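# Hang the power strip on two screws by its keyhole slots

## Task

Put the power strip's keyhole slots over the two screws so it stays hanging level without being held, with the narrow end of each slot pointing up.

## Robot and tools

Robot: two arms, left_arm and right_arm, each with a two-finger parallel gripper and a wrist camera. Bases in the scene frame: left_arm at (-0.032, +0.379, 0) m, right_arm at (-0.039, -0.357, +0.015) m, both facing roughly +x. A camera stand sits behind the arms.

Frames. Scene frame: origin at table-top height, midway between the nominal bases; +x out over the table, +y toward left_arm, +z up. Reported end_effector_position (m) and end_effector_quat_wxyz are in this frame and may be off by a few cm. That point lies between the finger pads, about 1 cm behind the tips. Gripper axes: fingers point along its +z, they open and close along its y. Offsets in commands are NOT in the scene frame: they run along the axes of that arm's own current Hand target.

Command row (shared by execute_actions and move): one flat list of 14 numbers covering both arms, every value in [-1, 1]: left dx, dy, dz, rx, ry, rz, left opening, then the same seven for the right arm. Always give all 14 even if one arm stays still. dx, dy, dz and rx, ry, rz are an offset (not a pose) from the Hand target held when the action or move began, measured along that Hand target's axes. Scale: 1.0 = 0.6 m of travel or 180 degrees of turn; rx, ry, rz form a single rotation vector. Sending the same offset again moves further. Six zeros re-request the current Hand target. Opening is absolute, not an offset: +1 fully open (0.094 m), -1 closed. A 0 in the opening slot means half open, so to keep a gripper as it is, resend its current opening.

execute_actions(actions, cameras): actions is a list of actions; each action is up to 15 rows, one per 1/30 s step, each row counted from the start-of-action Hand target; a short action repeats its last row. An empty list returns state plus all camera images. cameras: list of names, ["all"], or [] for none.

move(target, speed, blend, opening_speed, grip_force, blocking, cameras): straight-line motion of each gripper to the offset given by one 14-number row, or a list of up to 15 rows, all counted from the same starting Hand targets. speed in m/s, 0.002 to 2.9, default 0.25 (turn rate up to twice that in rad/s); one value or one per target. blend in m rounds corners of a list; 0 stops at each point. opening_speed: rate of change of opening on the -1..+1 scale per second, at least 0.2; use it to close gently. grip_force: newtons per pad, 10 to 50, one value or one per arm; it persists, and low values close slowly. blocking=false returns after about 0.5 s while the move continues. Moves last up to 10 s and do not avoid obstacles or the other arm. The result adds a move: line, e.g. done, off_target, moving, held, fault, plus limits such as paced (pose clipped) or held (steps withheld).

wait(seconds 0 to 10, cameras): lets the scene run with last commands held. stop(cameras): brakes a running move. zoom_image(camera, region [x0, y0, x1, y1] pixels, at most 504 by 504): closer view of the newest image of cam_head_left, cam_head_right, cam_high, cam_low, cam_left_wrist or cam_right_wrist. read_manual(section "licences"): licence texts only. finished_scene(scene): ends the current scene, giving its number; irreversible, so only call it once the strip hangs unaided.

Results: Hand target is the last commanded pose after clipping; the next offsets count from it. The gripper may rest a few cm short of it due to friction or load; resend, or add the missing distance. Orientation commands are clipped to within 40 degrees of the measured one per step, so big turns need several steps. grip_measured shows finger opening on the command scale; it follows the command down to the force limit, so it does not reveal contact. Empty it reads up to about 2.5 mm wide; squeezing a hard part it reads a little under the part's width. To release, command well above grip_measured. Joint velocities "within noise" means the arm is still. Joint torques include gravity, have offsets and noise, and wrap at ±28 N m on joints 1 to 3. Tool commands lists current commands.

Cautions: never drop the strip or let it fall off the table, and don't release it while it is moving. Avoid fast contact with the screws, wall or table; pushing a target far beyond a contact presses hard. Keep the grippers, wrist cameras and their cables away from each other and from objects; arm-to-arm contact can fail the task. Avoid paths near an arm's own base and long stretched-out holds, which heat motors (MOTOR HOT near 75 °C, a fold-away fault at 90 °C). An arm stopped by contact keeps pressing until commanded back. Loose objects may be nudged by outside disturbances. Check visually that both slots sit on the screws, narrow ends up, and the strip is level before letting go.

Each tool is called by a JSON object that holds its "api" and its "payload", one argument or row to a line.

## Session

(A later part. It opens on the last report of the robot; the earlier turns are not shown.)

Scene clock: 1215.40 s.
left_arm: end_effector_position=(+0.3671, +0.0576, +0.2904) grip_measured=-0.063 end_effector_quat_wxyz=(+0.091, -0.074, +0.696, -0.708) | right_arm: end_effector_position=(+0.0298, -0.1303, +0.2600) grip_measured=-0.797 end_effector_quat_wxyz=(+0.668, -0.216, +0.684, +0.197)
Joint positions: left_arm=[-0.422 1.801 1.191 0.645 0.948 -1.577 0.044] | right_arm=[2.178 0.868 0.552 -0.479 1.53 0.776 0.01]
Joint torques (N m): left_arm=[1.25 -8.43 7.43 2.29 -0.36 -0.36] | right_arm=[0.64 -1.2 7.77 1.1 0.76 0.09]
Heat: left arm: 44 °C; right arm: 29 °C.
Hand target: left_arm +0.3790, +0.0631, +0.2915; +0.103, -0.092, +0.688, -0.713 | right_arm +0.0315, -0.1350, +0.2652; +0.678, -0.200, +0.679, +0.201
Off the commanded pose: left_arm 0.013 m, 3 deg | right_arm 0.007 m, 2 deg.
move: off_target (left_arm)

{"api": "move", "payload": {
  "target": [0,0.01,0,-0.003,0,-0.003,-0.3,0,0,0,0,0,0,-0.8]
}}

{"api": "move", "payload": {
  "target": [0,0.006,0,0,0,-0.003,-0.3,0,0,0,0,0,0,-0.8],
  "cameras": ["cam_head_left","cam_right_wrist"]
}}

{"api": "zoom_image", "payload": {
  "camera": "cam_head_left",
  "region": [230, 200, 330, 300]
}}

{"api": "zoom_image", "payload": {
  "camera": "cam_right_wrist",
  "region": [200, 0, 350, 130]
}}

Scene clock: 1223.63 s.
left_arm: end_effector_position=(+0.3665, +0.0579, +0.2872) grip_measured=-0.063 end_effector_quat_wxyz=(+0.088, -0.076, +0.697, -0.707) | right_arm: end_effector_position=(+0.0298, -0.1303, +0.2600) grip_measured=-0.797 end_effector_quat_wxyz=(+0.668, -0.216, +0.684, +0.197)
Joint positions: left_arm=[-0.422 1.801 1.183 0.645 0.948 -1.577 0.044] | right_arm=[2.178 0.868 0.552 -0.479 1.53 0.776 0.01]
Joint torques (N m): left_arm=[1.22 -8.06 7.27 2.3 -0.3 -0.37] | right_arm=[0.65 -1.2 7.77 1.1 0.76 0.09]
Heat: left arm: 44 °C; right arm: 29 °C.
Hand target: left_arm +0.3791, +0.0629, +0.2854; +0.099, -0.096, +0.691, -0.710 | right_arm +0.0315, -0.1350, +0.2652; +0.678, -0.200, +0.679, +0.201
Off the commanded pose: left_arm 0.014 m, 3 deg | right_arm 0.007 m, 2 deg.
move: off_target (left_arm)

Scene clock: 1224.37 s.
left_arm: end_effector_position=(+0.3674, +0.0575, +0.2787) grip_measured=-0.063 end_effector_quat_wxyz=(+0.080, -0.084, +0.701, -0.704) | right_arm: end_effector_position=(+0.0298, -0.1303, +0.2600) grip_measured=-0.797 end_effector_quat_wxyz=(+0.668, -0.216, +0.684, +0.197)
Joint positions: left_arm=[-0.422 1.812 1.175 0.645 0.948 -1.583 0.044] | right_arm=[2.178 0.868 0.552 -0.479 1.53 0.776 0.01]
Joint torques (N m): left_arm=[1.44 -8.49 7.3 2.41 -0.25 -0.36] | right_arm=[0.64 -1.2 7.76 1.1 0.76 0.09]
Heat: left arm: 44 °C; right arm: 29 °C.
Hand target: left_arm +0.3792, +0.0628, +0.2818; +0.096, -0.100, +0.690, -0.710 | right_arm +0.0315, -0.1350, +0.2652; +0.678, -0.200, +0.679, +0.201
Off the commanded pose: left_arm 0.013 m, 3 deg | right_arm 0.007 m, 2 deg.
move: off_target (left_arm)
camera_calibration:
cam_right_wrist: T_world_to_cam=[[0.515803, -0.842577, 0.154959, -0.173136], [-0.501842, -0.443759, -0.742451, 0.166583], [0.694336, 0.305193, -0.651732, 0.289382], [0, 0, 0, 1]] pos_world=[-0.0280259, -0.160275, 0.339109]
Images, in order (width x height): cam_head_left 504x504, cam_right_wrist 504x504.

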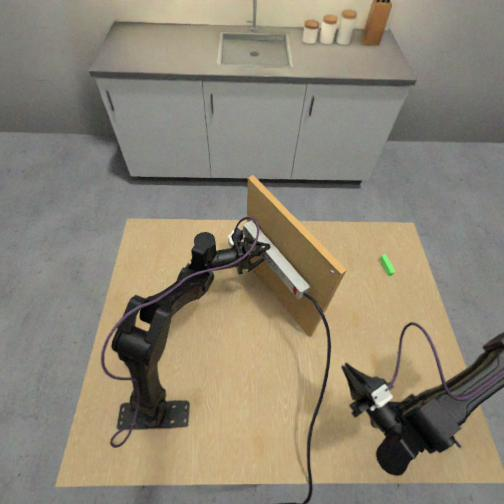

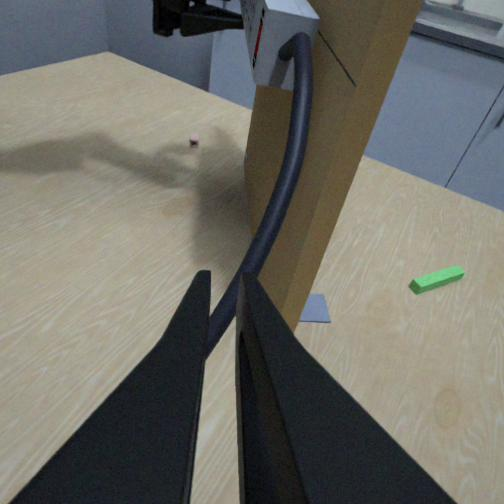

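Scaled by 5.040 from the camera's 504x504 image, which has a finer 720x720 frame.

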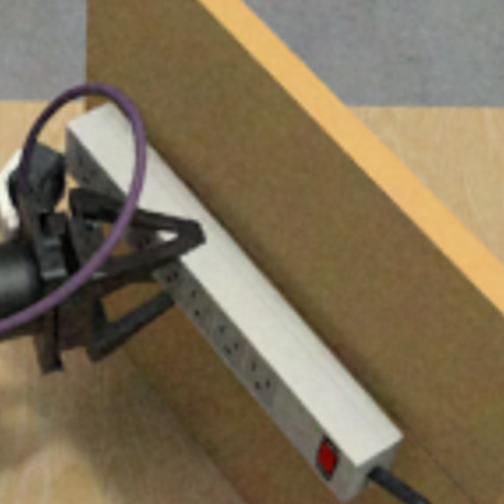

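Scaled by 3.360 from the camera's 504x504 image, which has a finer 720x720 frame.

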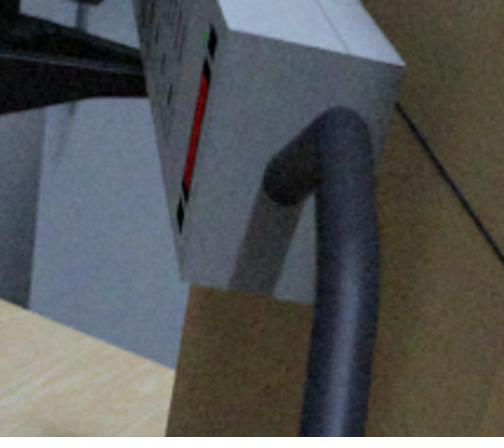

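{"api": "move", "payload": {
  "target": [-0.003,-0.004,0.01,0,0,0,-0.3,0,0,0,0,0,0,-0.8]
}}

{"api": "move", "payload": {
  "target": [-0.002,-0.002,0.01,0,0,0,-0.3,0,0,0,0,0,0,-0.8]
}}

{"api": "move", "payload": {
  "target": [-0.002,-0.002,0.01,0,0,0,-0.3,0,0,0,0,0,0,-0.8]
}}

Scene clock: 1238.33 s.
left_arm: end_effector_position=(+0.3691, +0.0568, +0.2728) grip_measured=-0.063 end_effector_quat_wxyz=(+0.076, -0.089, +0.703, -0.702) | right_arm: end_effector_position=(+0.0298, -0.1303, +0.2600) grip_measured=-0.797 end_effector_quat_wxyz=(+0.668, -0.216, +0.684, +0.197)
Joint positions: left_arm=[-0.422 1.824 1.175 0.644 0.948 -1.585 0.044] | right_arm=[2.178 0.868 0.552 -0.479 1.53 0.776 0.01]
Joint torques (N m): left_arm=[0.55 -8.59 9.74 2.31 -0.44 -0.4] | right_arm=[0.64 -1.18 7.76 1.1 0.76 0.1]
Heat: left arm: 44 °C; right arm: 29 °C.
Hand target: left_arm +0.3825, +0.0576, +0.2844; +0.096, -0.099, +0.690, -0.710 | right_arm +0.0315, -0.1350, +0.2652; +0.678, -0.200, +0.679, +0.201
Off the commanded pose: left_arm 0.018 m, 3 deg | right_arm 0.007 m, 2 deg.
move: off_target (left_arm)

Scene clock: 1239.03 s.
left_arm: end_effector_position=(+0.3713, +0.0544, +0.2703) grip_measured=-0.063 end_effector_quat_wxyz=(+0.074, -0.092, +0.704, -0.701) | right_arm: end_effector_position=(+0.0298, -0.1303, +0.2600) grip_measured=-0.797 end_effector_quat_wxyz=(+0.668, -0.216, +0.684, +0.197)
Joint positions: left_arm=[-0.426 1.836 1.184 0.64 0.942 -1.585 0.044] | right_arm=[2.178 0.868 0.552 -0.479 1.53 0.776 0.01]
Joint torques (N m): left_arm=[-0.05 -8.65 11.08 2.26 -0.5 -0.38] | right_arm=[0.64 -1.2 7.77 1.1 0.76 0.09]
Heat: left arm: 44 °C; right arm: 29 °C.
Hand target: left_arm +0.3853, +0.0521, +0.2858; +0.096, -0.099, +0.690, -0.710 | right_arm +0.0315, -0.1350, +0.2652; +0.678, -0.200, +0.679, +0.201
Off the commanded pose: left_arm 0.021 m, 3 deg | right_arm 0.007 m, 2 deg.
move: off_target (left_arm)

Scene clock: 1239.73 s.
left_arm: end_effector_position=(+0.3700, +0.0525, +0.2705) grip_measured=-0.063 end_effector_quat_wxyz=(+0.067, -0.090, +0.705, -0.700) | right_arm: end_effector_position=(+0.0298, -0.1303, +0.2600) grip_measured=-0.797 end_effector_quat_wxyz=(+0.668, -0.216, +0.684, +0.197)
Joint positions: left_arm=[-0.429 1.838 1.193 0.625 0.952 -1.585 0.044] | right_arm=[2.178 0.868 0.552 -0.479 1.53 0.776 0.01]
Joint torques (N m): left_arm=[-0.8 -7.73 12 2.33 -0.68 -0.35] | right_arm=[0.65 -1.18 7.77 1.1 0.76 0.09]
Heat: left arm: 44 °C; right arm: 29 °C.
Hand target: left_arm +0.3881, +0.0468, +0.2871; +0.096, -0.100, +0.690, -0.710 | right_arm +0.0315, -0.1350, +0.2652; +0.678, -0.200, +0.679, +0.201
Off the commanded pose: left_arm 0.025 m, 4 deg | right_arm 0.007 m, 2 deg.
move: off_target (left_arm)

{"api": "move", "payload": {
  "target": [0,-0.015,-0.004,0,0,0,-0.3,0,0,0,0,0,0,-0.8]
}}

{"api": "move", "payload": {
  "target": [0,-0.01,0,0,0,0,-0.3,0,0,0,0,0,0,-0.8]
}}

{"api": "move", "payload": {
  "target": [0,-0.01,0,0,0,0,-0.3,0,0,0,0,0,0,-0.8]
}}

Scene clock: 1248.43 s.
left_arm: end_effector_position=(+0.3699, +0.0528, +0.2711) grip_measured=-0.063 end_effector_quat_wxyz=(+0.059, -0.091, +0.708, -0.698) | right_arm: end_effector_position=(+0.0298, -0.1303, +0.2600) grip_measured=-0.797 end_effector_quat_wxyz=(+0.668, -0.216, +0.684, +0.197)
Joint positions: left_arm=[-0.426 1.838 1.206 0.598 0.964 -1.586 0.044] | right_arm=[2.178 0.868 0.552 -0.479 1.53 0.776 0.01]
Joint torques (N m): left_arm=[-0.59 -9.62 11.99 2.34 -0.71 -0.42] | right_arm=[0.65 -1.2 7.77 1.1 0.76 0.09]
Heat: left arm: 44 °C; right arm: 29 °C.
Hand target: left_arm +0.3874, +0.0493, +0.2961; +0.096, -0.099, +0.690, -0.710 | right_arm +0.0315, -0.1350, +0.2652; +0.678, -0.200, +0.679, +0.201
Off the commanded pose: left_arm 0.031 m, 5 deg | right_arm 0.007 m, 2 deg.
move: off_target (left_arm)

Scene clock: 1249.23 s.
left_arm: end_effector_position=(+0.3698, +0.0530, +0.2715) grip_measured=-0.063 end_effector_quat_wxyz=(+0.053, -0.093, +0.710, -0.696) | right_arm: end_effector_position=(+0.0298, -0.1303, +0.2600) grip_measured=-0.797 end_effector_quat_wxyz=(+0.668, -0.216, +0.684, +0.197)
Joint positions: left_arm=[-0.423 1.838 1.217 0.575 0.974 -1.587 0.044] | right_arm=[2.178 0.868 0.552 -0.479 1.53 0.776 0.01]
Joint torques (N m): left_arm=[-0.75 -10.71 12.07 2.35 -0.78 -0.37] | right_arm=[0.65 -1.21 7.76 1.09 0.76 0.09]
Heat: left arm: 44 °C; right arm: 29 °C.
Hand target: left_arm +0.3874, +0.0494, +0.3021; +0.096, -0.099, +0.690, -0.710 | right_arm +0.0315, -0.1350, +0.2652; +0.678, -0.200, +0.679, +0.201
Off the commanded pose: left_arm 0.035 m, 6 deg | right_arm 0.007 m, 2 deg.
move: off_target (left_arm)

Scene clock: 1250.03 s.
left_arm: end_effector_position=(+0.3699, +0.0532, +0.2721) grip_measured=-0.063 end_effector_quat_wxyz=(+0.046, -0.095, +0.712, -0.694) | right_arm: end_effector_position=(+0.0298, -0.1303, +0.2600) grip_measured=-0.797 end_effector_quat_wxyz=(+0.668, -0.216, +0.684, +0.197)
Joint positions: left_arm=[-0.421 1.838 1.228 0.551 0.983 -1.588 0.044] | right_arm=[2.178 0.868 0.552 -0.479 1.53 0.776 0.01]
Joint torques (N m): left_arm=[-1.13 -11.4 12.21 2.37 -0.89 -0.36] | right_arm=[0.64 -1.2 7.77 1.1 0.76 0.09]
Heat: left arm: 44 °C; right arm: 29 °C.
Hand target: left_arm +0.3874, +0.0496, +0.3081; +0.096, -0.099, +0.690, -0.710 | right_arm +0.0315, -0.1350, +0.2652; +0.678, -0.200, +0.679, +0.201
Off the commanded pose: left_arm 0.040 m, 7 deg | right_arm 0.007 m, 2 deg.
move: off_target (left_arm)

{"api": "wait", "payload": {
  "seconds": 0,
  "cameras": ["cam_head_left","cam_right_wrist"]
}}

{"api": "zoom_image", "payload": {
  "camera": "cam_head_left",
  "region": [230, 200, 330, 300]
}}

{"api": "zoom_image", "payload": {
  "camera": "cam_right_wrist",
  "region": [200, 0, 350, 130]
}}

Scene clock: 1254.53 s.
left_arm: end_effector_position=(+0.3699, +0.0532, +0.2721) grip_measured=-0.063 end_effector_quat_wxyz=(+0.046, -0.095, +0.712, -0.694) | right_arm: end_effector_position=(+0.0298, -0.1303, +0.2600) grip_measured=-0.797 end_effector_quat_wxyz=(+0.668, -0.216, +0.684, +0.197)
Joint positions: left_arm=[-0.421 1.838 1.228 0.551 0.983 -1.588 0.044] | right_arm=[2.178 0.868 0.552 -0.479 1.53 0.776 0.01]
Joint torques (N m): left_arm=[-0.85 -11.41 12.27 2.33 -0.89 -0.38] | right_arm=[0.65 -1.2 7.76 1.1 0.76 0.09]
Heat: left arm: 44 °C; right arm: 29 °C.
Hand target: left_arm +0.3874, +0.0496, +0.3081; +0.096, -0.099, +0.690, -0.710 | right_arm +0.0315, -0.1350, +0.2652; +0.678, -0.200, +0.679, +0.201
Tool commands: left_gripper/opening=-0.3 right_gripper/opening=-0.8
Off the commanded pose: left_arm 0.040 m, 7 deg | right_arm 0.007 m, 2 deg.
camera_calibration:
cam_right_wrist: T_world_to_cam=[[0.515803, -0.842577, 0.154959, -0.173136], [-0.501842, -0.443759, -0.742451, 0.166583], [0.694336, 0.305193, -0.651732, 0.289382], [0, 0, 0, 1]] pos_world=[-0.0280259, -0.160275, 0.339109]
Images, in order (width x height): cam_head_left 504x504, cam_right_wrist 504x504.

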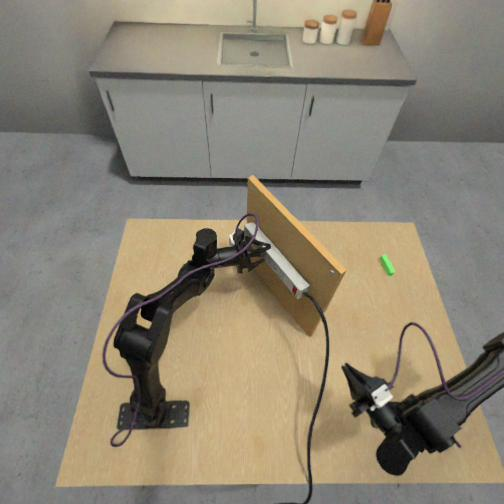

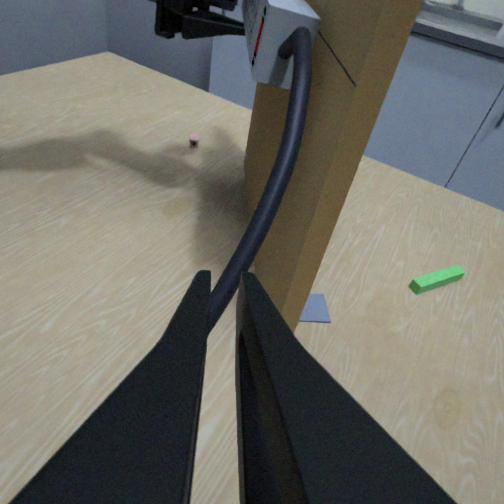

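Scaled by 5.040 from the camera's 504x504 image, which has a finer 720x720 frame.

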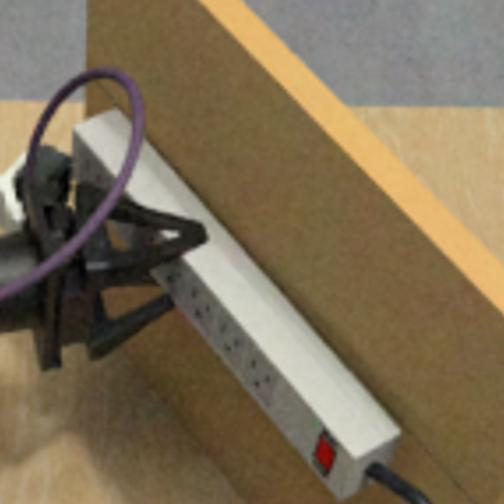

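Scaled by 3.360 from the camera's 504x504 image, which has a finer 720x720 frame.

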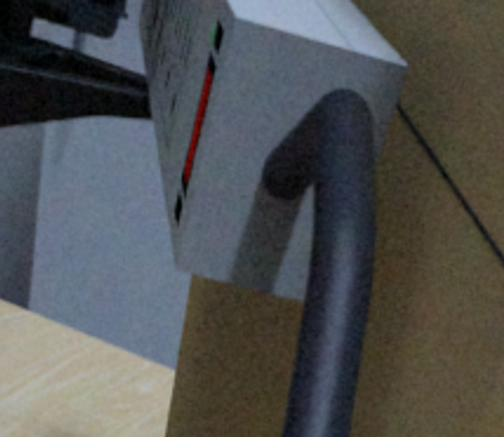

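{"api": "move", "payload": {
  "target": [0,-0.004,-0.008,-0.01,0,0.012,-0.3,0,0,0,0,0,0,-0.8]
}}

{"api": "move", "payload": {
  "target": [0,-0.006,-0.003,-0.01,0,0.008,-0.3,0,0,0,0,0,0,-0.8]
}}

{"api": "move", "payload": {
  "target": [0,-0.006,0,-0.005,0,0,-0.3,0,0,0,0,0,0,-0.8],
  "cameras": ["cam_head_left","cam_right_wrist"]
}}

{"api": "zoom_image", "payload": {
  "camera": "cam_right_wrist",
  "region": [200, 0, 350, 130]
}}

Scene clock: 1265.53 s.
left_arm: end_effector_position=(+0.3700, +0.0537, +0.2714) grip_measured=-0.063 end_effector_quat_wxyz=(+0.049, -0.088, +0.723, -0.684) | right_arm: end_effector_position=(+0.0298, -0.1303, +0.2600) grip_measured=-0.797 end_effector_quat_wxyz=(+0.668, -0.216, +0.684, +0.197)
Joint positions: left_arm=[-0.419 1.832 1.253 0.471 0.989 -1.529 0.044] | right_arm=[2.178 0.868 0.552 -0.479 1.53 0.776 0.01]
Joint torques (N m): left_arm=[-0.16 -12.96 11.71 2.18 -0.79 -0.21] | right_arm=[0.64 -1.2 7.77 1.1 0.76 0.09]
Heat: left arm: 43 °C; right arm: 29 °C.
Hand target: left_arm +0.3861, +0.0543, +0.3104; +0.108, -0.088, +0.703, -0.698 | right_arm +0.0315, -0.1350, +0.2652; +0.678, -0.200, +0.679, +0.201
Off the commanded pose: left_arm 0.042 m, 7 deg | right_arm 0.007 m, 2 deg.
move: off_target (left_arm)

Scene clock: 1266.53 s.
left_arm: end_effector_position=(+0.3700, +0.0542, +0.2717) grip_measured=-0.063 end_effector_quat_wxyz=(+0.051, -0.086, +0.735, -0.671) | right_arm: end_effector_position=(+0.0298, -0.1303, +0.2600) grip_measured=-0.797 end_effector_quat_wxyz=(+0.668, -0.216, +0.684, +0.197)
Joint positions: left_arm=[-0.418 1.822 1.287 0.362 0.986 -1.467 0.044] | right_arm=[2.178 0.868 0.552 -0.479 1.53 0.776 0.01]
Joint torques (N m): left_arm=[-0.06 -13.52 11.63 2.38 -0.75 -0.18] | right_arm=[0.64 -1.2 7.76 1.1 0.76 0.09]
Heat: left arm: 43 °C; right arm: 29 °C.
Hand target: left_arm +0.3856, +0.0561, +0.3138; +0.115, -0.081, +0.715, -0.685 | right_arm +0.0315, -0.1350, +0.2652; +0.678, -0.200, +0.679, +0.201
Off the commanded pose: left_arm 0.045 m, 8 deg | right_arm 0.007 m, 2 deg.
move: off_target (left_arm)

Scene clock: 1267.43 s.
left_arm: end_effector_position=(+0.3723, +0.0549, +0.2731) grip_measured=-0.063 end_effector_quat_wxyz=(+0.052, -0.093, +0.741, -0.663) | right_arm: end_effector_position=(+0.0298, -0.1303, +0.2600) grip_measured=-0.797 end_effector_quat_wxyz=(+0.668, -0.216, +0.684, +0.197)
Joint positions: left_arm=[-0.418 1.817 1.312 0.299 0.971 -1.445 0.044] | right_arm=[2.178 0.868 0.552 -0.479 1.53 0.776 0.01]
Joint torques (N m): left_arm=[-0.01 -13.82 11.93 2.38 -0.62 -0.18] | right_arm=[0.64 -1.2 7.76 1.1 0.76 0.09]
Heat: left arm: 44 °C; right arm: 29 °C.
Hand target: left_arm +0.3854, +0.0559, +0.3175; +0.114, -0.082, +0.720, -0.679 | right_arm +0.0315, -0.1350, +0.2652; +0.678, -0.200, +0.679, +0.201
Off the commanded pose: left_arm 0.046 m, 8 deg | right_arm 0.007 m, 2 deg.
move: off_target (left_arm)
camera_calibration:
cam_right_wrist: T_world_to_cam=[[0.515803, -0.842577, 0.154959, -0.173136], [-0.501842, -0.443759, -0.742451, 0.166583], [0.694336, 0.305193, -0.651732, 0.289382], [0, 0, 0, 1]] pos_world=[-0.0280259, -0.160275, 0.339109]
Images, in order (width x height): cam_head_left 504x504, cam_right_wrist 504x504.

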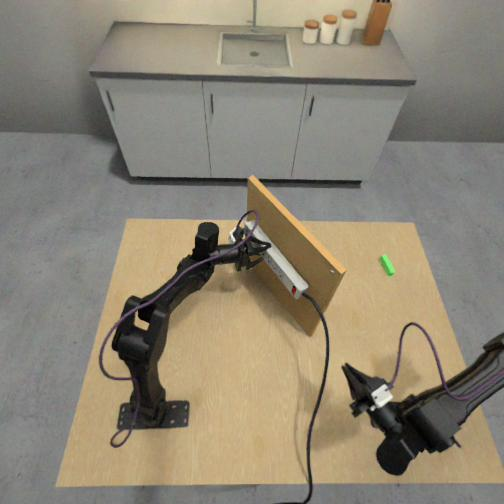

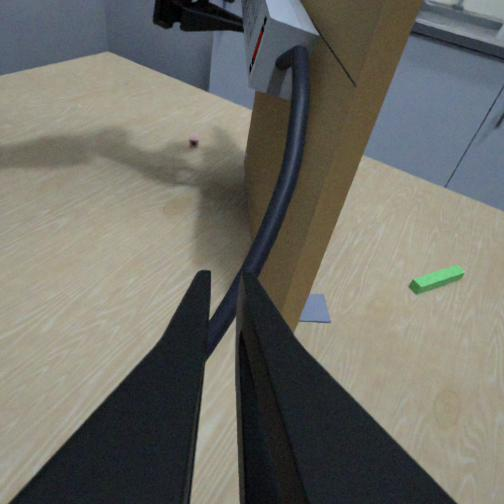

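Scaled by 3.360 from the camera's 504x504 image, which has a finer 720x720 frame.

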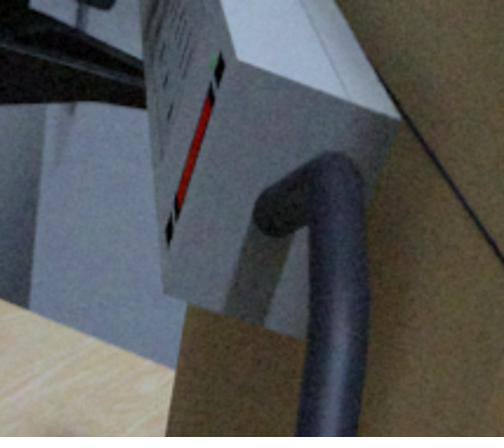

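{"api": "move", "payload": {
  "target": [0,-0.006,-0.02,0.02,0,0.006,-0.3,0,0,0,0,0,0,-0.8]
}}

{"api": "move", "payload": {
  "target": [0,-0.004,0,0.008,0,0.004,-0.3,0,0,0,0,0,0,-0.8]
}}

Scene clock: 1275.40 s.
left_arm: end_effector_position=(+0.3774, +0.0580, +0.2906) grip_measured=-0.063 end_effector_quat_wxyz=(+0.086, -0.073, +0.721, -0.684) | right_arm: end_effector_position=(+0.0298, -0.1303, +0.2600) grip_measured=-0.797 end_effector_quat_wxyz=(+0.668, -0.216, +0.684, +0.197)
Joint positions: left_arm=[-0.41 1.815 1.296 0.433 0.966 -1.476 0.044] | right_arm=[2.178 0.868 0.552 -0.479 1.53 0.776 0.01]
Joint torques (N m): left_arm=[1.32 -13.72 7.54 2.57 -0.29 -0.52] | right_arm=[0.64 -1.2 7.76 1.1 0.76 0.09]
Heat: left arm: 44 °C; right arm: 29 °C.
Hand target: left_arm +0.3819, +0.0671, +0.3216; +0.123, -0.071, +0.699, -0.701 | right_arm +0.0315, -0.1350, +0.2652; +0.678, -0.200, +0.679, +0.201
Off the commanded pose: left_arm 0.033 m, 5 deg | right_arm 0.007 m, 2 deg.
move: off_target (left_arm)

Scene clock: 1276.40 s.
left_arm: end_effector_position=(+0.3765, +0.0580, +0.2962) grip_measured=-0.063 end_effector_quat_wxyz=(+0.094, -0.063, +0.711, -0.694) | right_arm: end_effector_position=(+0.0298, -0.1303, +0.2600) grip_measured=-0.797 end_effector_quat_wxyz=(+0.668, -0.216, +0.684, +0.197)
Joint positions: left_arm=[-0.41 1.815 1.283 0.497 0.968 -1.496 0.044] | right_arm=[2.178 0.868 0.552 -0.479 1.53 0.776 0.01]
Joint torques (N m): left_arm=[1.33 -13.18 7.68 2.62 -0.33 -0.45] | right_arm=[0.65 -1.2 7.77 1.1 0.76 0.09]
Heat: left arm: 44 °C; right arm: 29 °C.
Hand target: left_arm +0.3818, +0.0671, +0.3241; +0.128, -0.065, +0.691, -0.709 | right_arm +0.0315, -0.1350, +0.2652; +0.678, -0.200, +0.679, +0.201
Off the commanded pose: left_arm 0.030 m, 5 deg | right_arm 0.007 m, 2 deg.
move: off_target (left_arm)

{"api": "move", "payload": {
  "target": [0.011,0.012,-0.008,0.006,0,-0.012,-0.3,0,0,0,0,0,0,-0.8]
}}

{"api": "move", "payload": {
  "target": [0,0.01,-0.004,0,0,0,-0.3,0,0,0,0,0,0,-0.8],
  "cameras": ["cam_head_left","cam_right_wrist"]
}}

{"api": "zoom_image", "payload": {
  "camera": "cam_head_left",
  "region": [230, 200, 330, 300]
}}

{"api": "zoom_image", "payload": {
  "camera": "cam_right_wrist",
  "region": [200, 0, 350, 130]
}}

Scene clock: 1286.07 s.
left_arm: end_effector_position=(+0.3712, +0.0600, +0.2841) grip_measured=-0.063 end_effector_quat_wxyz=(+0.079, -0.079, +0.704, -0.701) | right_arm: end_effector_position=(+0.0298, -0.1303, +0.2600) grip_measured=-0.797 end_effector_quat_wxyz=(+0.668, -0.216, +0.684, +0.197)
Joint positions: left_arm=[-0.41 1.815 1.213 0.593 0.969 -1.563 0.044] | right_arm=[2.178 0.868 0.552 -0.479 1.53 0.776 0.01]
Joint torques (N m): left_arm=[1.37 -14 7.34 2.44 -0.37 -0.44] | right_arm=[0.64 -1.2 7.76 1.1 0.76 0.09]
Heat: left arm: 44 °C; right arm: 29 °C.
Hand target: left_arm +0.3748, +0.0698, +0.3162; +0.116, -0.077, +0.683, -0.717 | right_arm +0.0315, -0.1350, +0.2652; +0.678, -0.200, +0.679, +0.201
Off the commanded pose: left_arm 0.034 m, 5 deg | right_arm 0.007 m, 2 deg.
move: off_target (left_arm)

Scene clock: 1287.00 s.
left_arm: end_effector_position=(+0.3715, +0.0631, +0.2807) grip_measured=-0.063 end_effector_quat_wxyz=(+0.082, -0.080, +0.703, -0.702) | right_arm: end_effector_position=(+0.0298, -0.1303, +0.2600) grip_measured=-0.797 end_effector_quat_wxyz=(+0.668, -0.216, +0.684, +0.197)
Joint positions: left_arm=[-0.404 1.815 1.194 0.619 0.969 -1.565 0.044] | right_arm=[2.178 0.868 0.552 -0.479 1.53 0.776 0.01]
Joint torques (N m): left_arm=[1.16 -13.52 7.42 2.51 -0.27 -0.41] | right_arm=[0.64 -1.2 7.76 1.1 0.76 0.09]
Heat: left arm: 44 °C; right arm: 29 °C.
Hand target: left_arm +0.3746, +0.0719, +0.3101; +0.116, -0.077, +0.683, -0.717 | right_arm +0.0315, -0.1350, +0.2652; +0.678, -0.200, +0.679, +0.201
Off the commanded pose: left_arm 0.031 m, 5 deg | right_arm 0.007 m, 2 deg.
move: off_target (left_arm)
camera_calibration:
cam_right_wrist: T_world_to_cam=[[0.515803, -0.842577, 0.154959, -0.173136], [-0.501842, -0.443759, -0.742451, 0.166583], [0.694336, 0.305193, -0.651732, 0.289382], [0, 0, 0, 1]] pos_world=[-0.0280259, -0.160275, 0.339109]
Images, in order (width x height): cam_head_left 504x504, cam_right_wrist 504x504.

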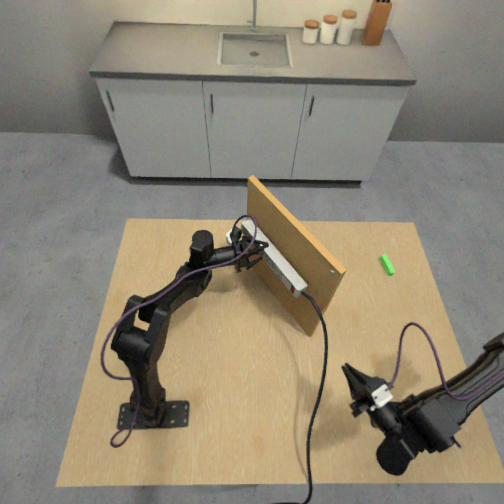

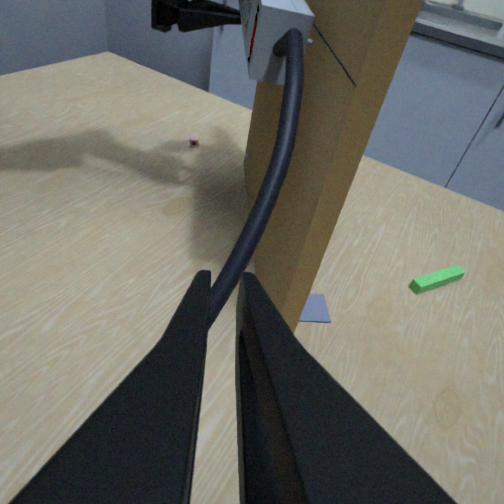

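Scaled by 5.040 from the camera's 504x504 image, which has a finer 720x720 frame.

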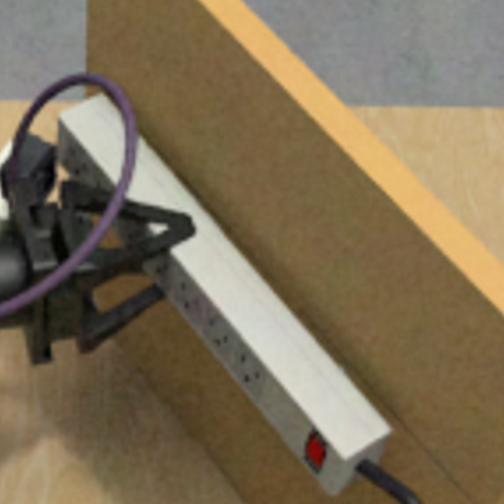

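Scaled by 3.360 from the camera's 504x504 image, which has a finer 720x720 frame.

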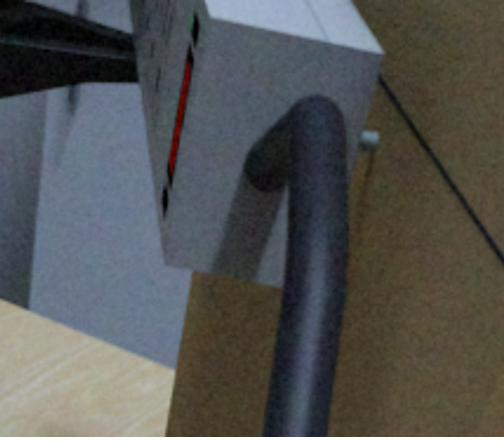

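{"api": "move", "payload": {
  "target": [0.011,0,0.006,0,0,0,-0.3,0,0,0,0,0,0,-0.8]
}}

{"api": "move", "payload": {
  "target": [0.002,0,0.008,0,0,0,-0.3,0,0,0,0,0,0,-0.8]
}}

Scene clock: 1297.60 s.
left_arm: end_effector_position=(+0.3700, +0.0623, +0.2751) grip_measured=-0.063 end_effector_quat_wxyz=(+0.079, -0.085, +0.705, -0.700) | right_arm: end_effector_position=(+0.0298, -0.1303, +0.2600) grip_measured=-0.797 end_effector_quat_wxyz=(+0.668, -0.216, +0.684, +0.197)
Joint positions: left_arm=[-0.408 1.815 1.179 0.622 0.963 -1.567 0.044] | right_arm=[2.178 0.868 0.552 -0.479 1.53 0.776 0.01]
Joint torques (N m): left_arm=[-0.16 -14.58 7.28 2.48 -0.4 -0.38] | right_arm=[0.64 -1.21 7.76 1.1 0.76 0.09]
Heat: left arm: 44 °C; right arm: 29 °C.
Hand target: left_arm +0.3691, +0.0666, +0.3099; +0.116, -0.077, +0.683, -0.717 | right_arm +0.0315, -0.1350, +0.2652; +0.678, -0.200, +0.679, +0.201
Off the commanded pose: left_arm 0.035 m, 5 deg | right_arm 0.007 m, 2 deg.
move: off_target (left_arm)

Scene clock: 1298.40 s.
left_arm: end_effector_position=(+0.3685, +0.0580, +0.2751) grip_measured=-0.063 end_effector_quat_wxyz=(+0.079, -0.085, +0.705, -0.700) | right_arm: end_effector_position=(+0.0298, -0.1303, +0.2600) grip_measured=-0.797 end_effector_quat_wxyz=(+0.668, -0.216, +0.684, +0.197)
Joint positions: left_arm=[-0.42 1.815 1.179 0.622 0.95 -1.567 0.044] | right_arm=[2.178 0.868 0.552 -0.479 1.53 0.776 0.01]
Joint torques (N m): left_arm=[-0.08 -14.06 7.76 2.5 -0.41 -0.35] | right_arm=[0.64 -1.2 7.77 1.1 0.76 0.1]
Heat: left arm: 44 °C; right arm: 29 °C.
Hand target: left_arm +0.3692, +0.0617, +0.3101; +0.116, -0.077, +0.683, -0.717 | right_arm +0.0315, -0.1350, +0.2652; +0.678, -0.200, +0.679, +0.201
Off the commanded pose: left_arm 0.035 m, 5 deg | right_arm 0.007 m, 2 deg.
move: off_target (left_arm)

{"api": "move", "payload": {
  "target": [0.002,-0.006,0.004,0,0,0.002,-0.3,0,0,0,0,0,0,-0.8]
}}

{"api": "move", "payload": {
  "target": [0.002,-0.005,0.006,0,0,0,-0.3,0,0,0,0,0,0,-0.8]
}}

Scene clock: 1303.13 s.
left_arm: end_effector_position=(+0.3678, +0.0559, +0.2751) grip_measured=-0.063 end_effector_quat_wxyz=(+0.080, -0.086, +0.705, -0.700) | right_arm: end_effector_position=(+0.0298, -0.1303, +0.2600) grip_measured=-0.797 end_effector_quat_wxyz=(+0.668, -0.216, +0.684, +0.197)
Joint positions: left_arm=[-0.426 1.815 1.179 0.622 0.942 -1.567 0.044] | right_arm=[2.178 0.868 0.552 -0.479 1.53 0.776 0.01]
Joint torques (N m): left_arm=[-0.2 -14.35 8.77 2.36 -0.41 -0.27] | right_arm=[0.65 -1.2 7.76 1.1 0.76 0.1]
Heat: left arm: 44 °C; right arm: 29 °C.
Hand target: left_arm +0.3686, +0.0593, +0.3138; +0.118, -0.075, +0.683, -0.717 | right_arm +0.0315, -0.1350, +0.2652; +0.678, -0.200, +0.679, +0.201
Off the commanded pose: left_arm 0.039 m, 6 deg | right_arm 0.007 m, 2 deg.
move: off_target (left_arm)

Scene clock: 1303.93 s.
left_arm: end_effector_position=(+0.3666, +0.0526, +0.2735) grip_measured=-0.063 end_effector_quat_wxyz=(+0.078, -0.089, +0.706, -0.698) | right_arm: end_effector_position=(+0.0298, -0.1303, +0.2600) grip_measured=-0.797 end_effector_quat_wxyz=(+0.668, -0.216, +0.684, +0.197)
Joint positions: left_arm=[-0.436 1.815 1.179 0.613 0.931 -1.567 0.044] | right_arm=[2.178 0.868 0.552 -0.479 1.53 0.776 0.01]
Joint torques (N m): left_arm=[-0.13 -14.56 9.74 2.31 -0.41 -0.28] | right_arm=[0.64 -1.2 7.76 1.1 0.76 0.09]
Heat: left arm: 44 °C; right arm: 29 °C.
Hand target: left_arm +0.3681, +0.0555, +0.3169; +0.118, -0.075, +0.683, -0.717 | right_arm +0.0315, -0.1350, +0.2652; +0.678, -0.200, +0.679, +0.201
Off the commanded pose: left_arm 0.044 m, 6 deg | right_arm 0.007 m, 2 deg.
move: off_target (left_arm)

{"api": "move", "payload": {
  "target": [0,-0.01,-0.003,0,0,0.003,-0.3,0,0,0,0,0,0,-0.8]
}}

{"api": "move", "payload": {
  "target": [0,-0.008,0,0,0,0,-0.3,0,0,0,0,0,0,-0.8],
  "cameras": ["cam_head_left","cam_right_wrist"]
}}

{"api": "zoom_image", "payload": {
  "camera": "cam_right_wrist",
  "region": [200, 0, 350, 130]
}}

Scene clock: 1311.27 s.
left_arm: end_effector_position=(+0.3647, +0.0534, +0.2761) grip_measured=-0.063 end_effector_quat_wxyz=(+0.075, -0.091, +0.708, -0.697) | right_arm: end_effector_position=(+0.0298, -0.1303, +0.2600) grip_measured=-0.797 end_effector_quat_wxyz=(+0.668, -0.216, +0.684, +0.197)
Joint positions: left_arm=[-0.436 1.801 1.179 0.592 0.931 -1.567 0.044] | right_arm=[2.178 0.868 0.552 -0.479 1.53 0.776 0.01]
Joint torques (N m): left_arm=[0.17 -14.49 10.51 2.3 -0.35 -0.19] | right_arm=[0.64 -1.2 7.76 1.1 0.76 0.09]
Heat: left arm: 44 °C; right arm: 29 °C.
Hand target: left_arm +0.3673, +0.0575, +0.3228; +0.121, -0.072, +0.683, -0.716 | right_arm +0.0315, -0.1350, +0.2652; +0.678, -0.200, +0.679, +0.201
Off the commanded pose: left_arm 0.047 m, 7 deg | right_arm 0.007 m, 2 deg.
move: off_target (left_arm)

Scene clock: 1312.13 s.
left_arm: end_effector_position=(+0.3637, +0.0539, +0.2796) grip_measured=-0.063 end_effector_quat_wxyz=(+0.075, -0.092, +0.708, -0.696) | right_arm: end_effector_position=(+0.0298, -0.1303, +0.2600) grip_measured=-0.797 end_effector_quat_wxyz=(+0.668, -0.216, +0.684, +0.197)
Joint positions: left_arm=[-0.436 1.792 1.184 0.574 0.931 -1.566 0.044] | right_arm=[2.178 0.868 0.552 -0.479 1.53 0.776 0.01]
Joint torques (N m): left_arm=[0.16 -14.19 11.03 2.32 -0.35 -0.22] | right_arm=[0.64 -1.2 7.76 1.1 0.76 0.09]
Heat: left arm: 44 °C; right arm: 29 °C.
Hand target: left_arm +0.3669, +0.0576, +0.3276; +0.121, -0.072, +0.683, -0.716 | right_arm +0.0315, -0.1350, +0.2652; +0.678, -0.200, +0.679, +0.201
Off the commanded pose: left_arm 0.048 m, 7 deg | right_arm 0.007 m, 2 deg.
move: off_target (left_arm)
camera_calibration:
cam_right_wrist: T_world_to_cam=[[0.515803, -0.842577, 0.154959, -0.173136], [-0.501842, -0.443759, -0.742451, 0.166583], [0.694336, 0.305193, -0.651732, 0.289382], [0, 0, 0, 1]] pos_world=[-0.0280259, -0.160275, 0.339109]
Images, in order (width x height): cam_head_left 504x504, cam_right_wrist 504x504.

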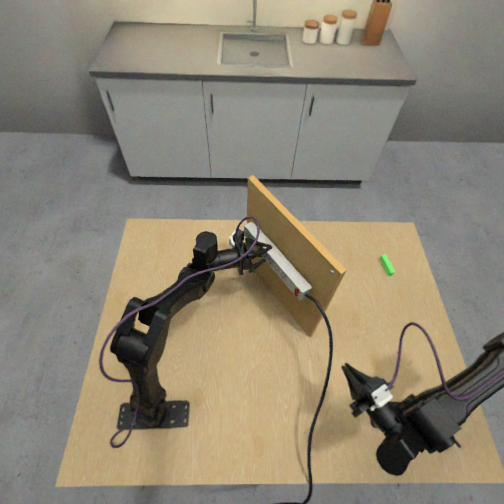

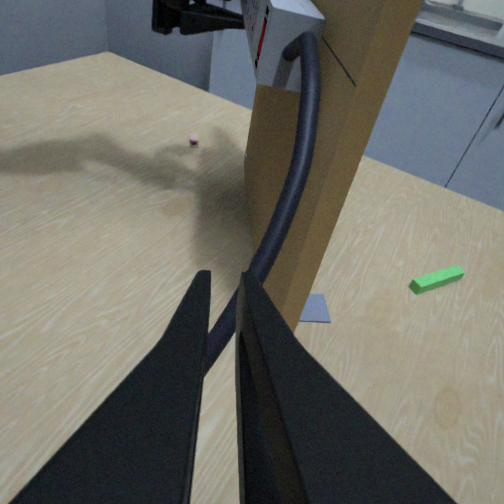

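Scaled by 3.360 from the camera's 504x504 image, which has a finer 720x720 frame.

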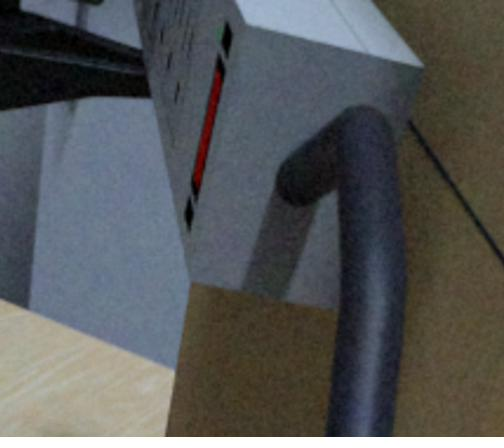

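{"api": "move", "payload": {
  "target": [-0.006,-0.002,0,0.006,0,0.006,-0.3,0,0,0,0,0,0,-0.8]
}}

{"api": "move", "payload": {
  "target": [-0.004,0,0.006,0,0,0,-0.3,0,0,0,0,0,0,-0.8]
}}

{"api": "move", "payload": {
  "target": [-0.002,0,0.008,0,0,0,-0.3,0,0,0,0,0,0,-0.8],
  "cameras": ["cam_head_left","cam_right_wrist"]
}}

{"api": "zoom_image", "payload": {
  "camera": "cam_head_left",
  "region": [230, 200, 330, 300]
}}

{"api": "zoom_image", "payload": {
  "camera": "cam_right_wrist",
  "region": [200, 0, 350, 130]
}}

Scene clock: 1323.27 s.
left_arm: end_effector_position=(+0.3631, +0.0541, +0.2851) grip_measured=-0.063 end_effector_quat_wxyz=(+0.082, -0.084, +0.704, -0.700) | right_arm: end_effector_position=(+0.0298, -0.1303, +0.2600) grip_measured=-0.797 end_effector_quat_wxyz=(+0.668, -0.216, +0.684, +0.197)
Joint positions: left_arm=[-0.436 1.788 1.184 0.594 0.931 -1.566 0.044] | right_arm=[2.178 0.868 0.552 -0.479 1.53 0.776 0.01]
Joint torques (N m): left_arm=[0.99 -12.53 11.11 2.57 -0.29 -0.2] | right_arm=[0.64 -1.2 7.77 1.1 0.76 0.09]
Heat: left arm: 43 °C; right arm: 29 °C.
Hand target: left_arm +0.3703, +0.0587, +0.3291; +0.129, -0.064, +0.677, -0.722 | right_arm +0.0315, -0.1350, +0.2652; +0.678, -0.200, +0.679, +0.201
Off the commanded pose: left_arm 0.045 m, 7 deg | right_arm 0.007 m, 2 deg.
move: off_target (left_arm)

Scene clock: 1324.03 s.
left_arm: end_effector_position=(+0.3651, +0.0532, +0.2959) grip_measured=-0.063 end_effector_quat_wxyz=(+0.091, -0.076, +0.699, -0.705) | right_arm: end_effector_position=(+0.0298, -0.1303, +0.2600) grip_measured=-0.797 end_effector_quat_wxyz=(+0.668, -0.216, +0.684, +0.197)
Joint positions: left_arm=[-0.436 1.788 1.209 0.596 0.931 -1.565 0.044] | right_arm=[2.178 0.868 0.552 -0.479 1.53 0.776 0.01]
Joint torques (N m): left_arm=[0.39 -10.89 11.17 2.42 -0.32 -0.23] | right_arm=[0.64 -1.2 7.77 1.1 0.76 0.1]
Heat: left arm: 43 °C; right arm: 29 °C.
Hand target: left_arm +0.3735, +0.0559, +0.3296; +0.129, -0.064, +0.677, -0.722 | right_arm +0.0315, -0.1350, +0.2652; +0.678, -0.200, +0.679, +0.201
Off the commanded pose: left_arm 0.035 m, 6 deg | right_arm 0.007 m, 2 deg.
move: off_target (left_arm)

Scene clock: 1324.80 s.
left_arm: end_effector_position=(+0.3651, +0.0512, +0.3040) grip_measured=-0.063 end_effector_quat_wxyz=(+0.096, -0.067, +0.696, -0.708) | right_arm: end_effector_position=(+0.0298, -0.1303, +0.2600) grip_measured=-0.797 end_effector_quat_wxyz=(+0.668, -0.216, +0.684, +0.197)
Joint positions: left_arm=[-0.439 1.788 1.229 0.596 0.933 -1.561 0.044] | right_arm=[2.178 0.868 0.552 -0.479 1.53 0.776 0.01]
Joint torques (N m): left_arm=[0.24 -9.8 11.43 2.32 -0.42 -0.27] | right_arm=[0.65 -1.2 7.76 1.1 0.76 0.1]
Heat: left arm: 43 °C; right arm: 29 °C.
Hand target: left_arm +0.3760, +0.0517, +0.3300; +0.129, -0.064, +0.677, -0.722 | right_arm +0.0315, -0.1350, +0.2652; +0.678, -0.200, +0.679, +0.201
Off the commanded pose: left_arm 0.028 m, 5 deg | right_arm 0.007 m, 2 deg.
move: off_target (left_arm)
camera_calibration:
cam_right_wrist: T_world_to_cam=[[0.515803, -0.842577, 0.154959, -0.173136], [-0.501842, -0.443759, -0.742451, 0.166583], [0.694336, 0.305193, -0.651732, 0.289382], [0, 0, 0, 1]] pos_world=[-0.0280259, -0.160275, 0.339109]
Images, in order (width x height): cam_head_left 504x504, cam_right_wrist 504x504.

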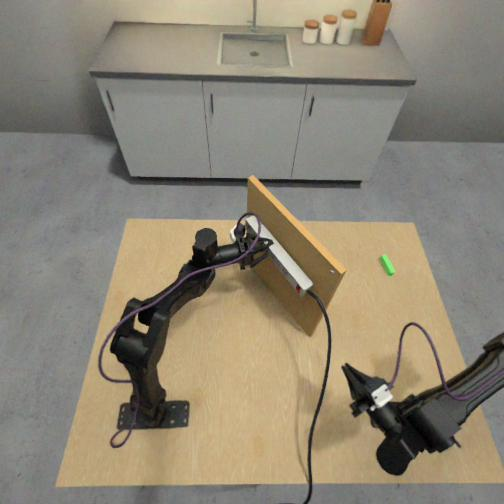

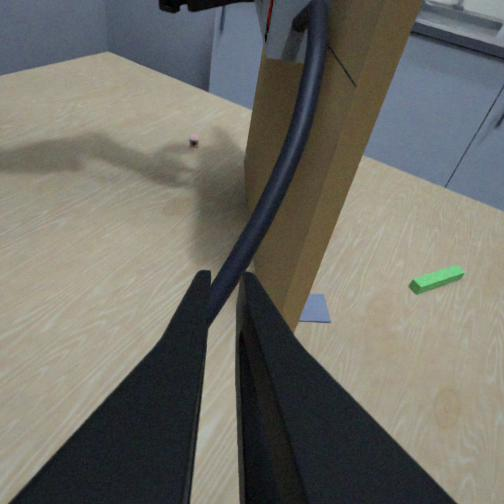

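Scaled by 5.040 from the camera's 504x504 image, which has a finer 720x720 frame.

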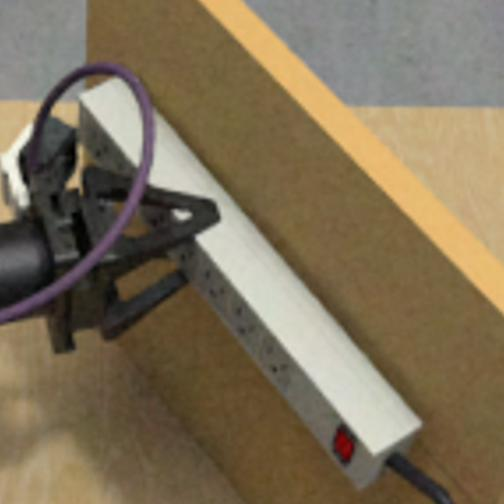

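Scaled by 3.360 from the camera's 504x504 image, which has a finer 720x720 frame.

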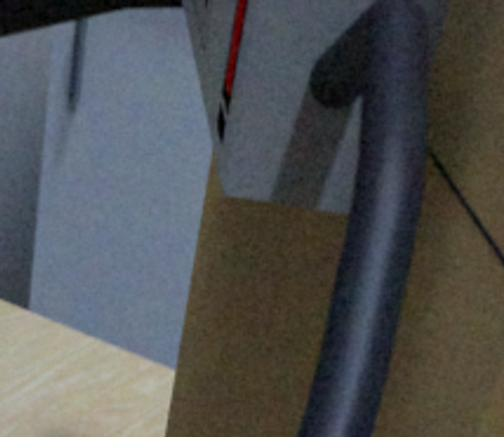

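{"api": "move", "payload": {
  "target": [-0.006,0.02,-0.012,-0.004,0,-0.01,-0.3,0,0,0,0,0,0,-0.8]
}}

{"api": "move", "payload": {
  "target": [-0.003,0.02,-0.008,-0.002,0,0,-0.3,0,0,0,0,0,0,-0.8]
}}

{"api": "move", "payload": {
  "target": [0,0.01,0,-0.002,0,0,-0.3,0,0,0,0,0,0,-0.8]
}}

Scene clock: 1337.93 s.
left_arm: end_effector_position=(+0.3649, +0.0536, +0.3039) grip_measured=-0.063 end_effector_quat_wxyz=(+0.093, -0.064, +0.696, -0.709) | right_arm: end_effector_position=(+0.0298, -0.1303, +0.2600) grip_measured=-0.797 end_effector_quat_wxyz=(+0.668, -0.216, +0.684, +0.197)
Joint positions: left_arm=[-0.431 1.788 1.229 0.596 0.948 -1.562 0.044] | right_arm=[2.178 0.868 0.552 -0.479 1.53 0.776 0.01]
Joint torques (N m): left_arm=[1.31 -8.84 9.42 2.48 -0.4 -0.4] | right_arm=[0.64 -1.2 7.77 1.1 0.76 0.09]
Heat: left arm: 43 °C; right arm: 29 °C.
Hand target: left_arm +0.3787, +0.0590, +0.3178; +0.117, -0.076, +0.681, -0.719 | right_arm +0.0315, -0.1350, +0.2652; +0.678, -0.200, +0.679, +0.201
Off the commanded pose: left_arm 0.020 m, 4 deg | right_arm 0.007 m, 2 deg.
move: off_target (left_arm)

Scene clock: 1338.93 s.
left_arm: end_effector_position=(+0.3673, +0.0577, +0.3006) grip_measured=-0.063 end_effector_quat_wxyz=(+0.097, -0.062, +0.695, -0.710) | right_arm: end_effector_position=(+0.0298, -0.1303, +0.2600) grip_measured=-0.797 end_effector_quat_wxyz=(+0.668, -0.216, +0.684, +0.197)
Joint positions: left_arm=[-0.42 1.796 1.219 0.624 0.959 -1.562 0.044] | right_arm=[2.178 0.868 0.552 -0.479 1.53 0.776 0.01]
Joint torques (N m): left_arm=[1.35 -8.44 7.56 2.47 -0.38 -0.36] | right_arm=[0.65 -1.2 7.76 1.1 0.76 0.09]
Heat: left arm: 43 °C; right arm: 29 °C.
Hand target: left_arm +0.3800, +0.0635, +0.3056; +0.117, -0.076, +0.683, -0.717 | right_arm +0.0315, -0.1350, +0.2652; +0.678, -0.200, +0.679, +0.201
Off the commanded pose: left_arm 0.015 m, 3 deg | right_arm 0.007 m, 2 deg.
move: off_target (left_arm)

Scene clock: 1339.70 s.
left_arm: end_effector_position=(+0.3675, +0.0575, +0.2960) grip_measured=-0.063 end_effector_quat_wxyz=(+0.094, -0.064, +0.696, -0.709) | right_arm: end_effector_position=(+0.0298, -0.1303, +0.2600) grip_measured=-0.797 end_effector_quat_wxyz=(+0.668, -0.216, +0.684, +0.197)
Joint positions: left_arm=[-0.42 1.801 1.211 0.629 0.96 -1.562 0.044] | right_arm=[2.178 0.868 0.552 -0.479 1.53 0.776 0.01]
Joint torques (N m): left_arm=[1.58 -8.42 7.42 2.54 -0.43 -0.27] | right_arm=[0.64 -1.2 7.76 1.1 0.76 0.09]
Heat: left arm: 43 °C; right arm: 29 °C.
Hand target: left_arm +0.3803, +0.0633, +0.2996; +0.116, -0.076, +0.685, -0.715 | right_arm +0.0315, -0.1350, +0.2652; +0.678, -0.200, +0.679, +0.201
Off the commanded pose: left_arm 0.015 m, 3 deg | right_arm 0.007 m, 2 deg.
move: off_target (left_arm)

{"api": "move", "payload": {
  "target": [0,0.01,0,0,0,-0.008,-0.3,0,0,0,0,0,0,-0.8]
}}

{"api": "move", "payload": {
  "target": [0,0.007,0,0,0,-0.003,-0.3,0,0,0,0,0,0,-0.8]
}}

{"api": "move", "payload": {
  "target": [0,-0.01,0,0,0,0,-0.3,0,0,0,0,0,0,-0.8],
  "cameras": ["cam_head_left","cam_right_wrist"]
}}

{"api": "zoom_image", "payload": {
  "camera": "cam_head_left",
  "region": [230, 200, 330, 300]
}}

{"api": "zoom_image", "payload": {
  "camera": "cam_right_wrist",
  "region": [200, 0, 350, 130]
}}

Scene clock: 1349.37 s.
left_arm: end_effector_position=(+0.3679, +0.0574, +0.2897) grip_measured=-0.063 end_effector_quat_wxyz=(+0.089, -0.069, +0.696, -0.709) | right_arm: end_effector_position=(+0.0298, -0.1303, +0.2600) grip_measured=-0.797 end_effector_quat_wxyz=(+0.668, -0.216, +0.684, +0.197)
Joint positions: left_arm=[-0.42 1.811 1.198 0.653 0.96 -1.576 0.044] | right_arm=[2.178 0.868 0.552 -0.479 1.53 0.776 0.01]
Joint torques (N m): left_arm=[1.22 -8.46 7.36 2.51 -0.39 -0.44] | right_arm=[0.65 -1.2 7.77 1.1 0.76 0.09]
Heat: left arm: 44 °C; right arm: 29 °C.
Hand target: left_arm +0.3807, +0.0631, +0.2938; +0.108, -0.085, +0.684, -0.716 | right_arm +0.0315, -0.1350, +0.2652; +0.678, -0.200, +0.679, +0.201
Off the commanded pose: left_arm 0.015 m, 3 deg | right_arm 0.007 m, 2 deg.
move: off_target (left_arm)

Scene clock: 1350.30 s.
left_arm: end_effector_position=(+0.3681, +0.0573, +0.2859) grip_measured=-0.063 end_effector_quat_wxyz=(+0.086, -0.072, +0.695, -0.710) | right_arm: end_effector_position=(+0.0298, -0.1303, +0.2600) grip_measured=-0.797 end_effector_quat_wxyz=(+0.668, -0.216, +0.684, +0.197)
Joint positions: left_arm=[-0.42 1.818 1.189 0.669 0.96 -1.586 0.044] | right_arm=[2.178 0.868 0.552 -0.479 1.53 0.776 0.01]
Joint torques (N m): left_arm=[1.55 -8.34 7.17 2.5 -0.4 -0.35] | right_arm=[0.64 -1.2 7.77 1.1 0.76 0.09]
Heat: left arm: 45 °C; right arm: 29 °C.
Hand target: left_arm +0.3809, +0.0629, +0.2895; +0.104, -0.088, +0.684, -0.717 | right_arm +0.0315, -0.1350, +0.2652; +0.678, -0.200, +0.679, +0.201
Off the commanded pose: left_arm 0.014 m, 3 deg | right_arm 0.007 m, 2 deg.
move: off_target (left_arm)

Scene clock: 1351.00 s.
left_arm: end_effector_position=(+0.3681, +0.0573, +0.2859) grip_measured=-0.063 end_effector_quat_wxyz=(+0.085, -0.072, +0.695, -0.710) | right_arm: end_effector_position=(+0.0298, -0.1303, +0.2600) grip_measured=-0.797 end_effector_quat_wxyz=(+0.668, -0.216, +0.684, +0.197)
Joint positions: left_arm=[-0.42 1.818 1.189 0.669 0.96 -1.587 0.044] | right_arm=[2.178 0.868 0.552 -0.479 1.53 0.776 0.01]
Joint torques (N m): left_arm=[1.26 -9.17 8.5 2.28 -0.38 -0.39] | right_arm=[0.64 -1.18 7.76 1.1 0.76 0.09]
Heat: left arm: 45 °C; right arm: 29 °C.
Hand target: left_arm +0.3807, +0.0632, +0.2955; +0.104, -0.088, +0.684, -0.717 | right_arm +0.0315, -0.1350, +0.2652; +0.678, -0.200, +0.679, +0.201
Off the commanded pose: left_arm 0.017 m, 3 deg | right_arm 0.007 m, 2 deg.
move: off_target (left_arm)
camera_calibration:
cam_right_wrist: T_world_to_cam=[[0.515803, -0.842577, 0.154959, -0.173136], [-0.501842, -0.443759, -0.742451, 0.166583], [0.694336, 0.305193, -0.651732, 0.289382], [0, 0, 0, 1]] pos_world=[-0.0280259, -0.160275, 0.339109]
Images, in order (width x height): cam_head_left 504x504, cam_right_wrist 504x504.

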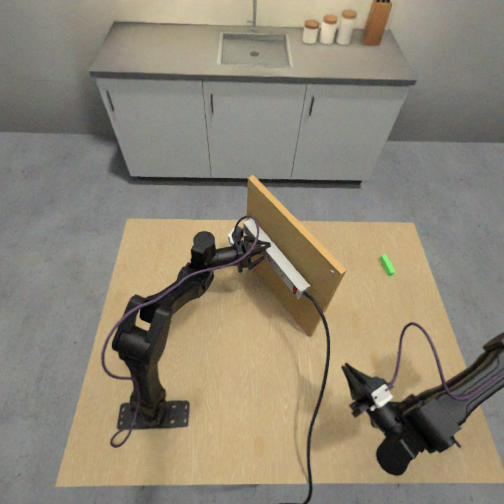

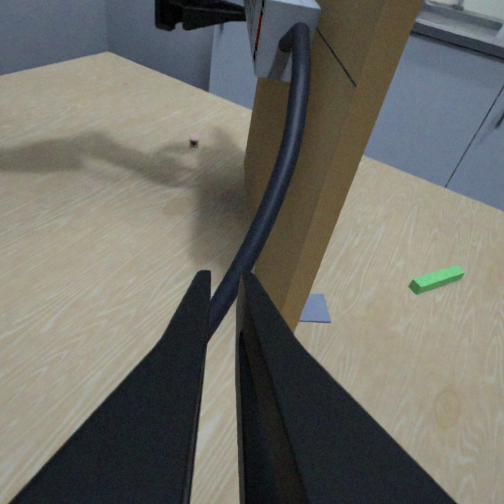

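Scaled by 5.040 from the camera's 504x504 image, which has a finer 720x720 frame.

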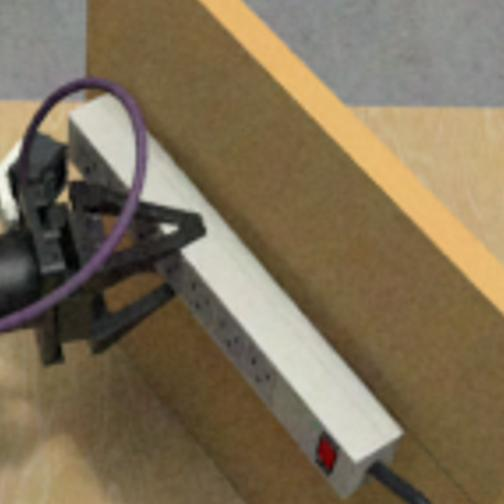

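Scaled by 3.360 from the camera's 504x504 image, which has a finer 720x720 frame.

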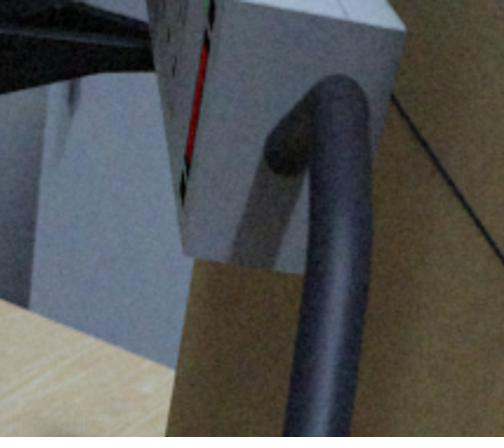

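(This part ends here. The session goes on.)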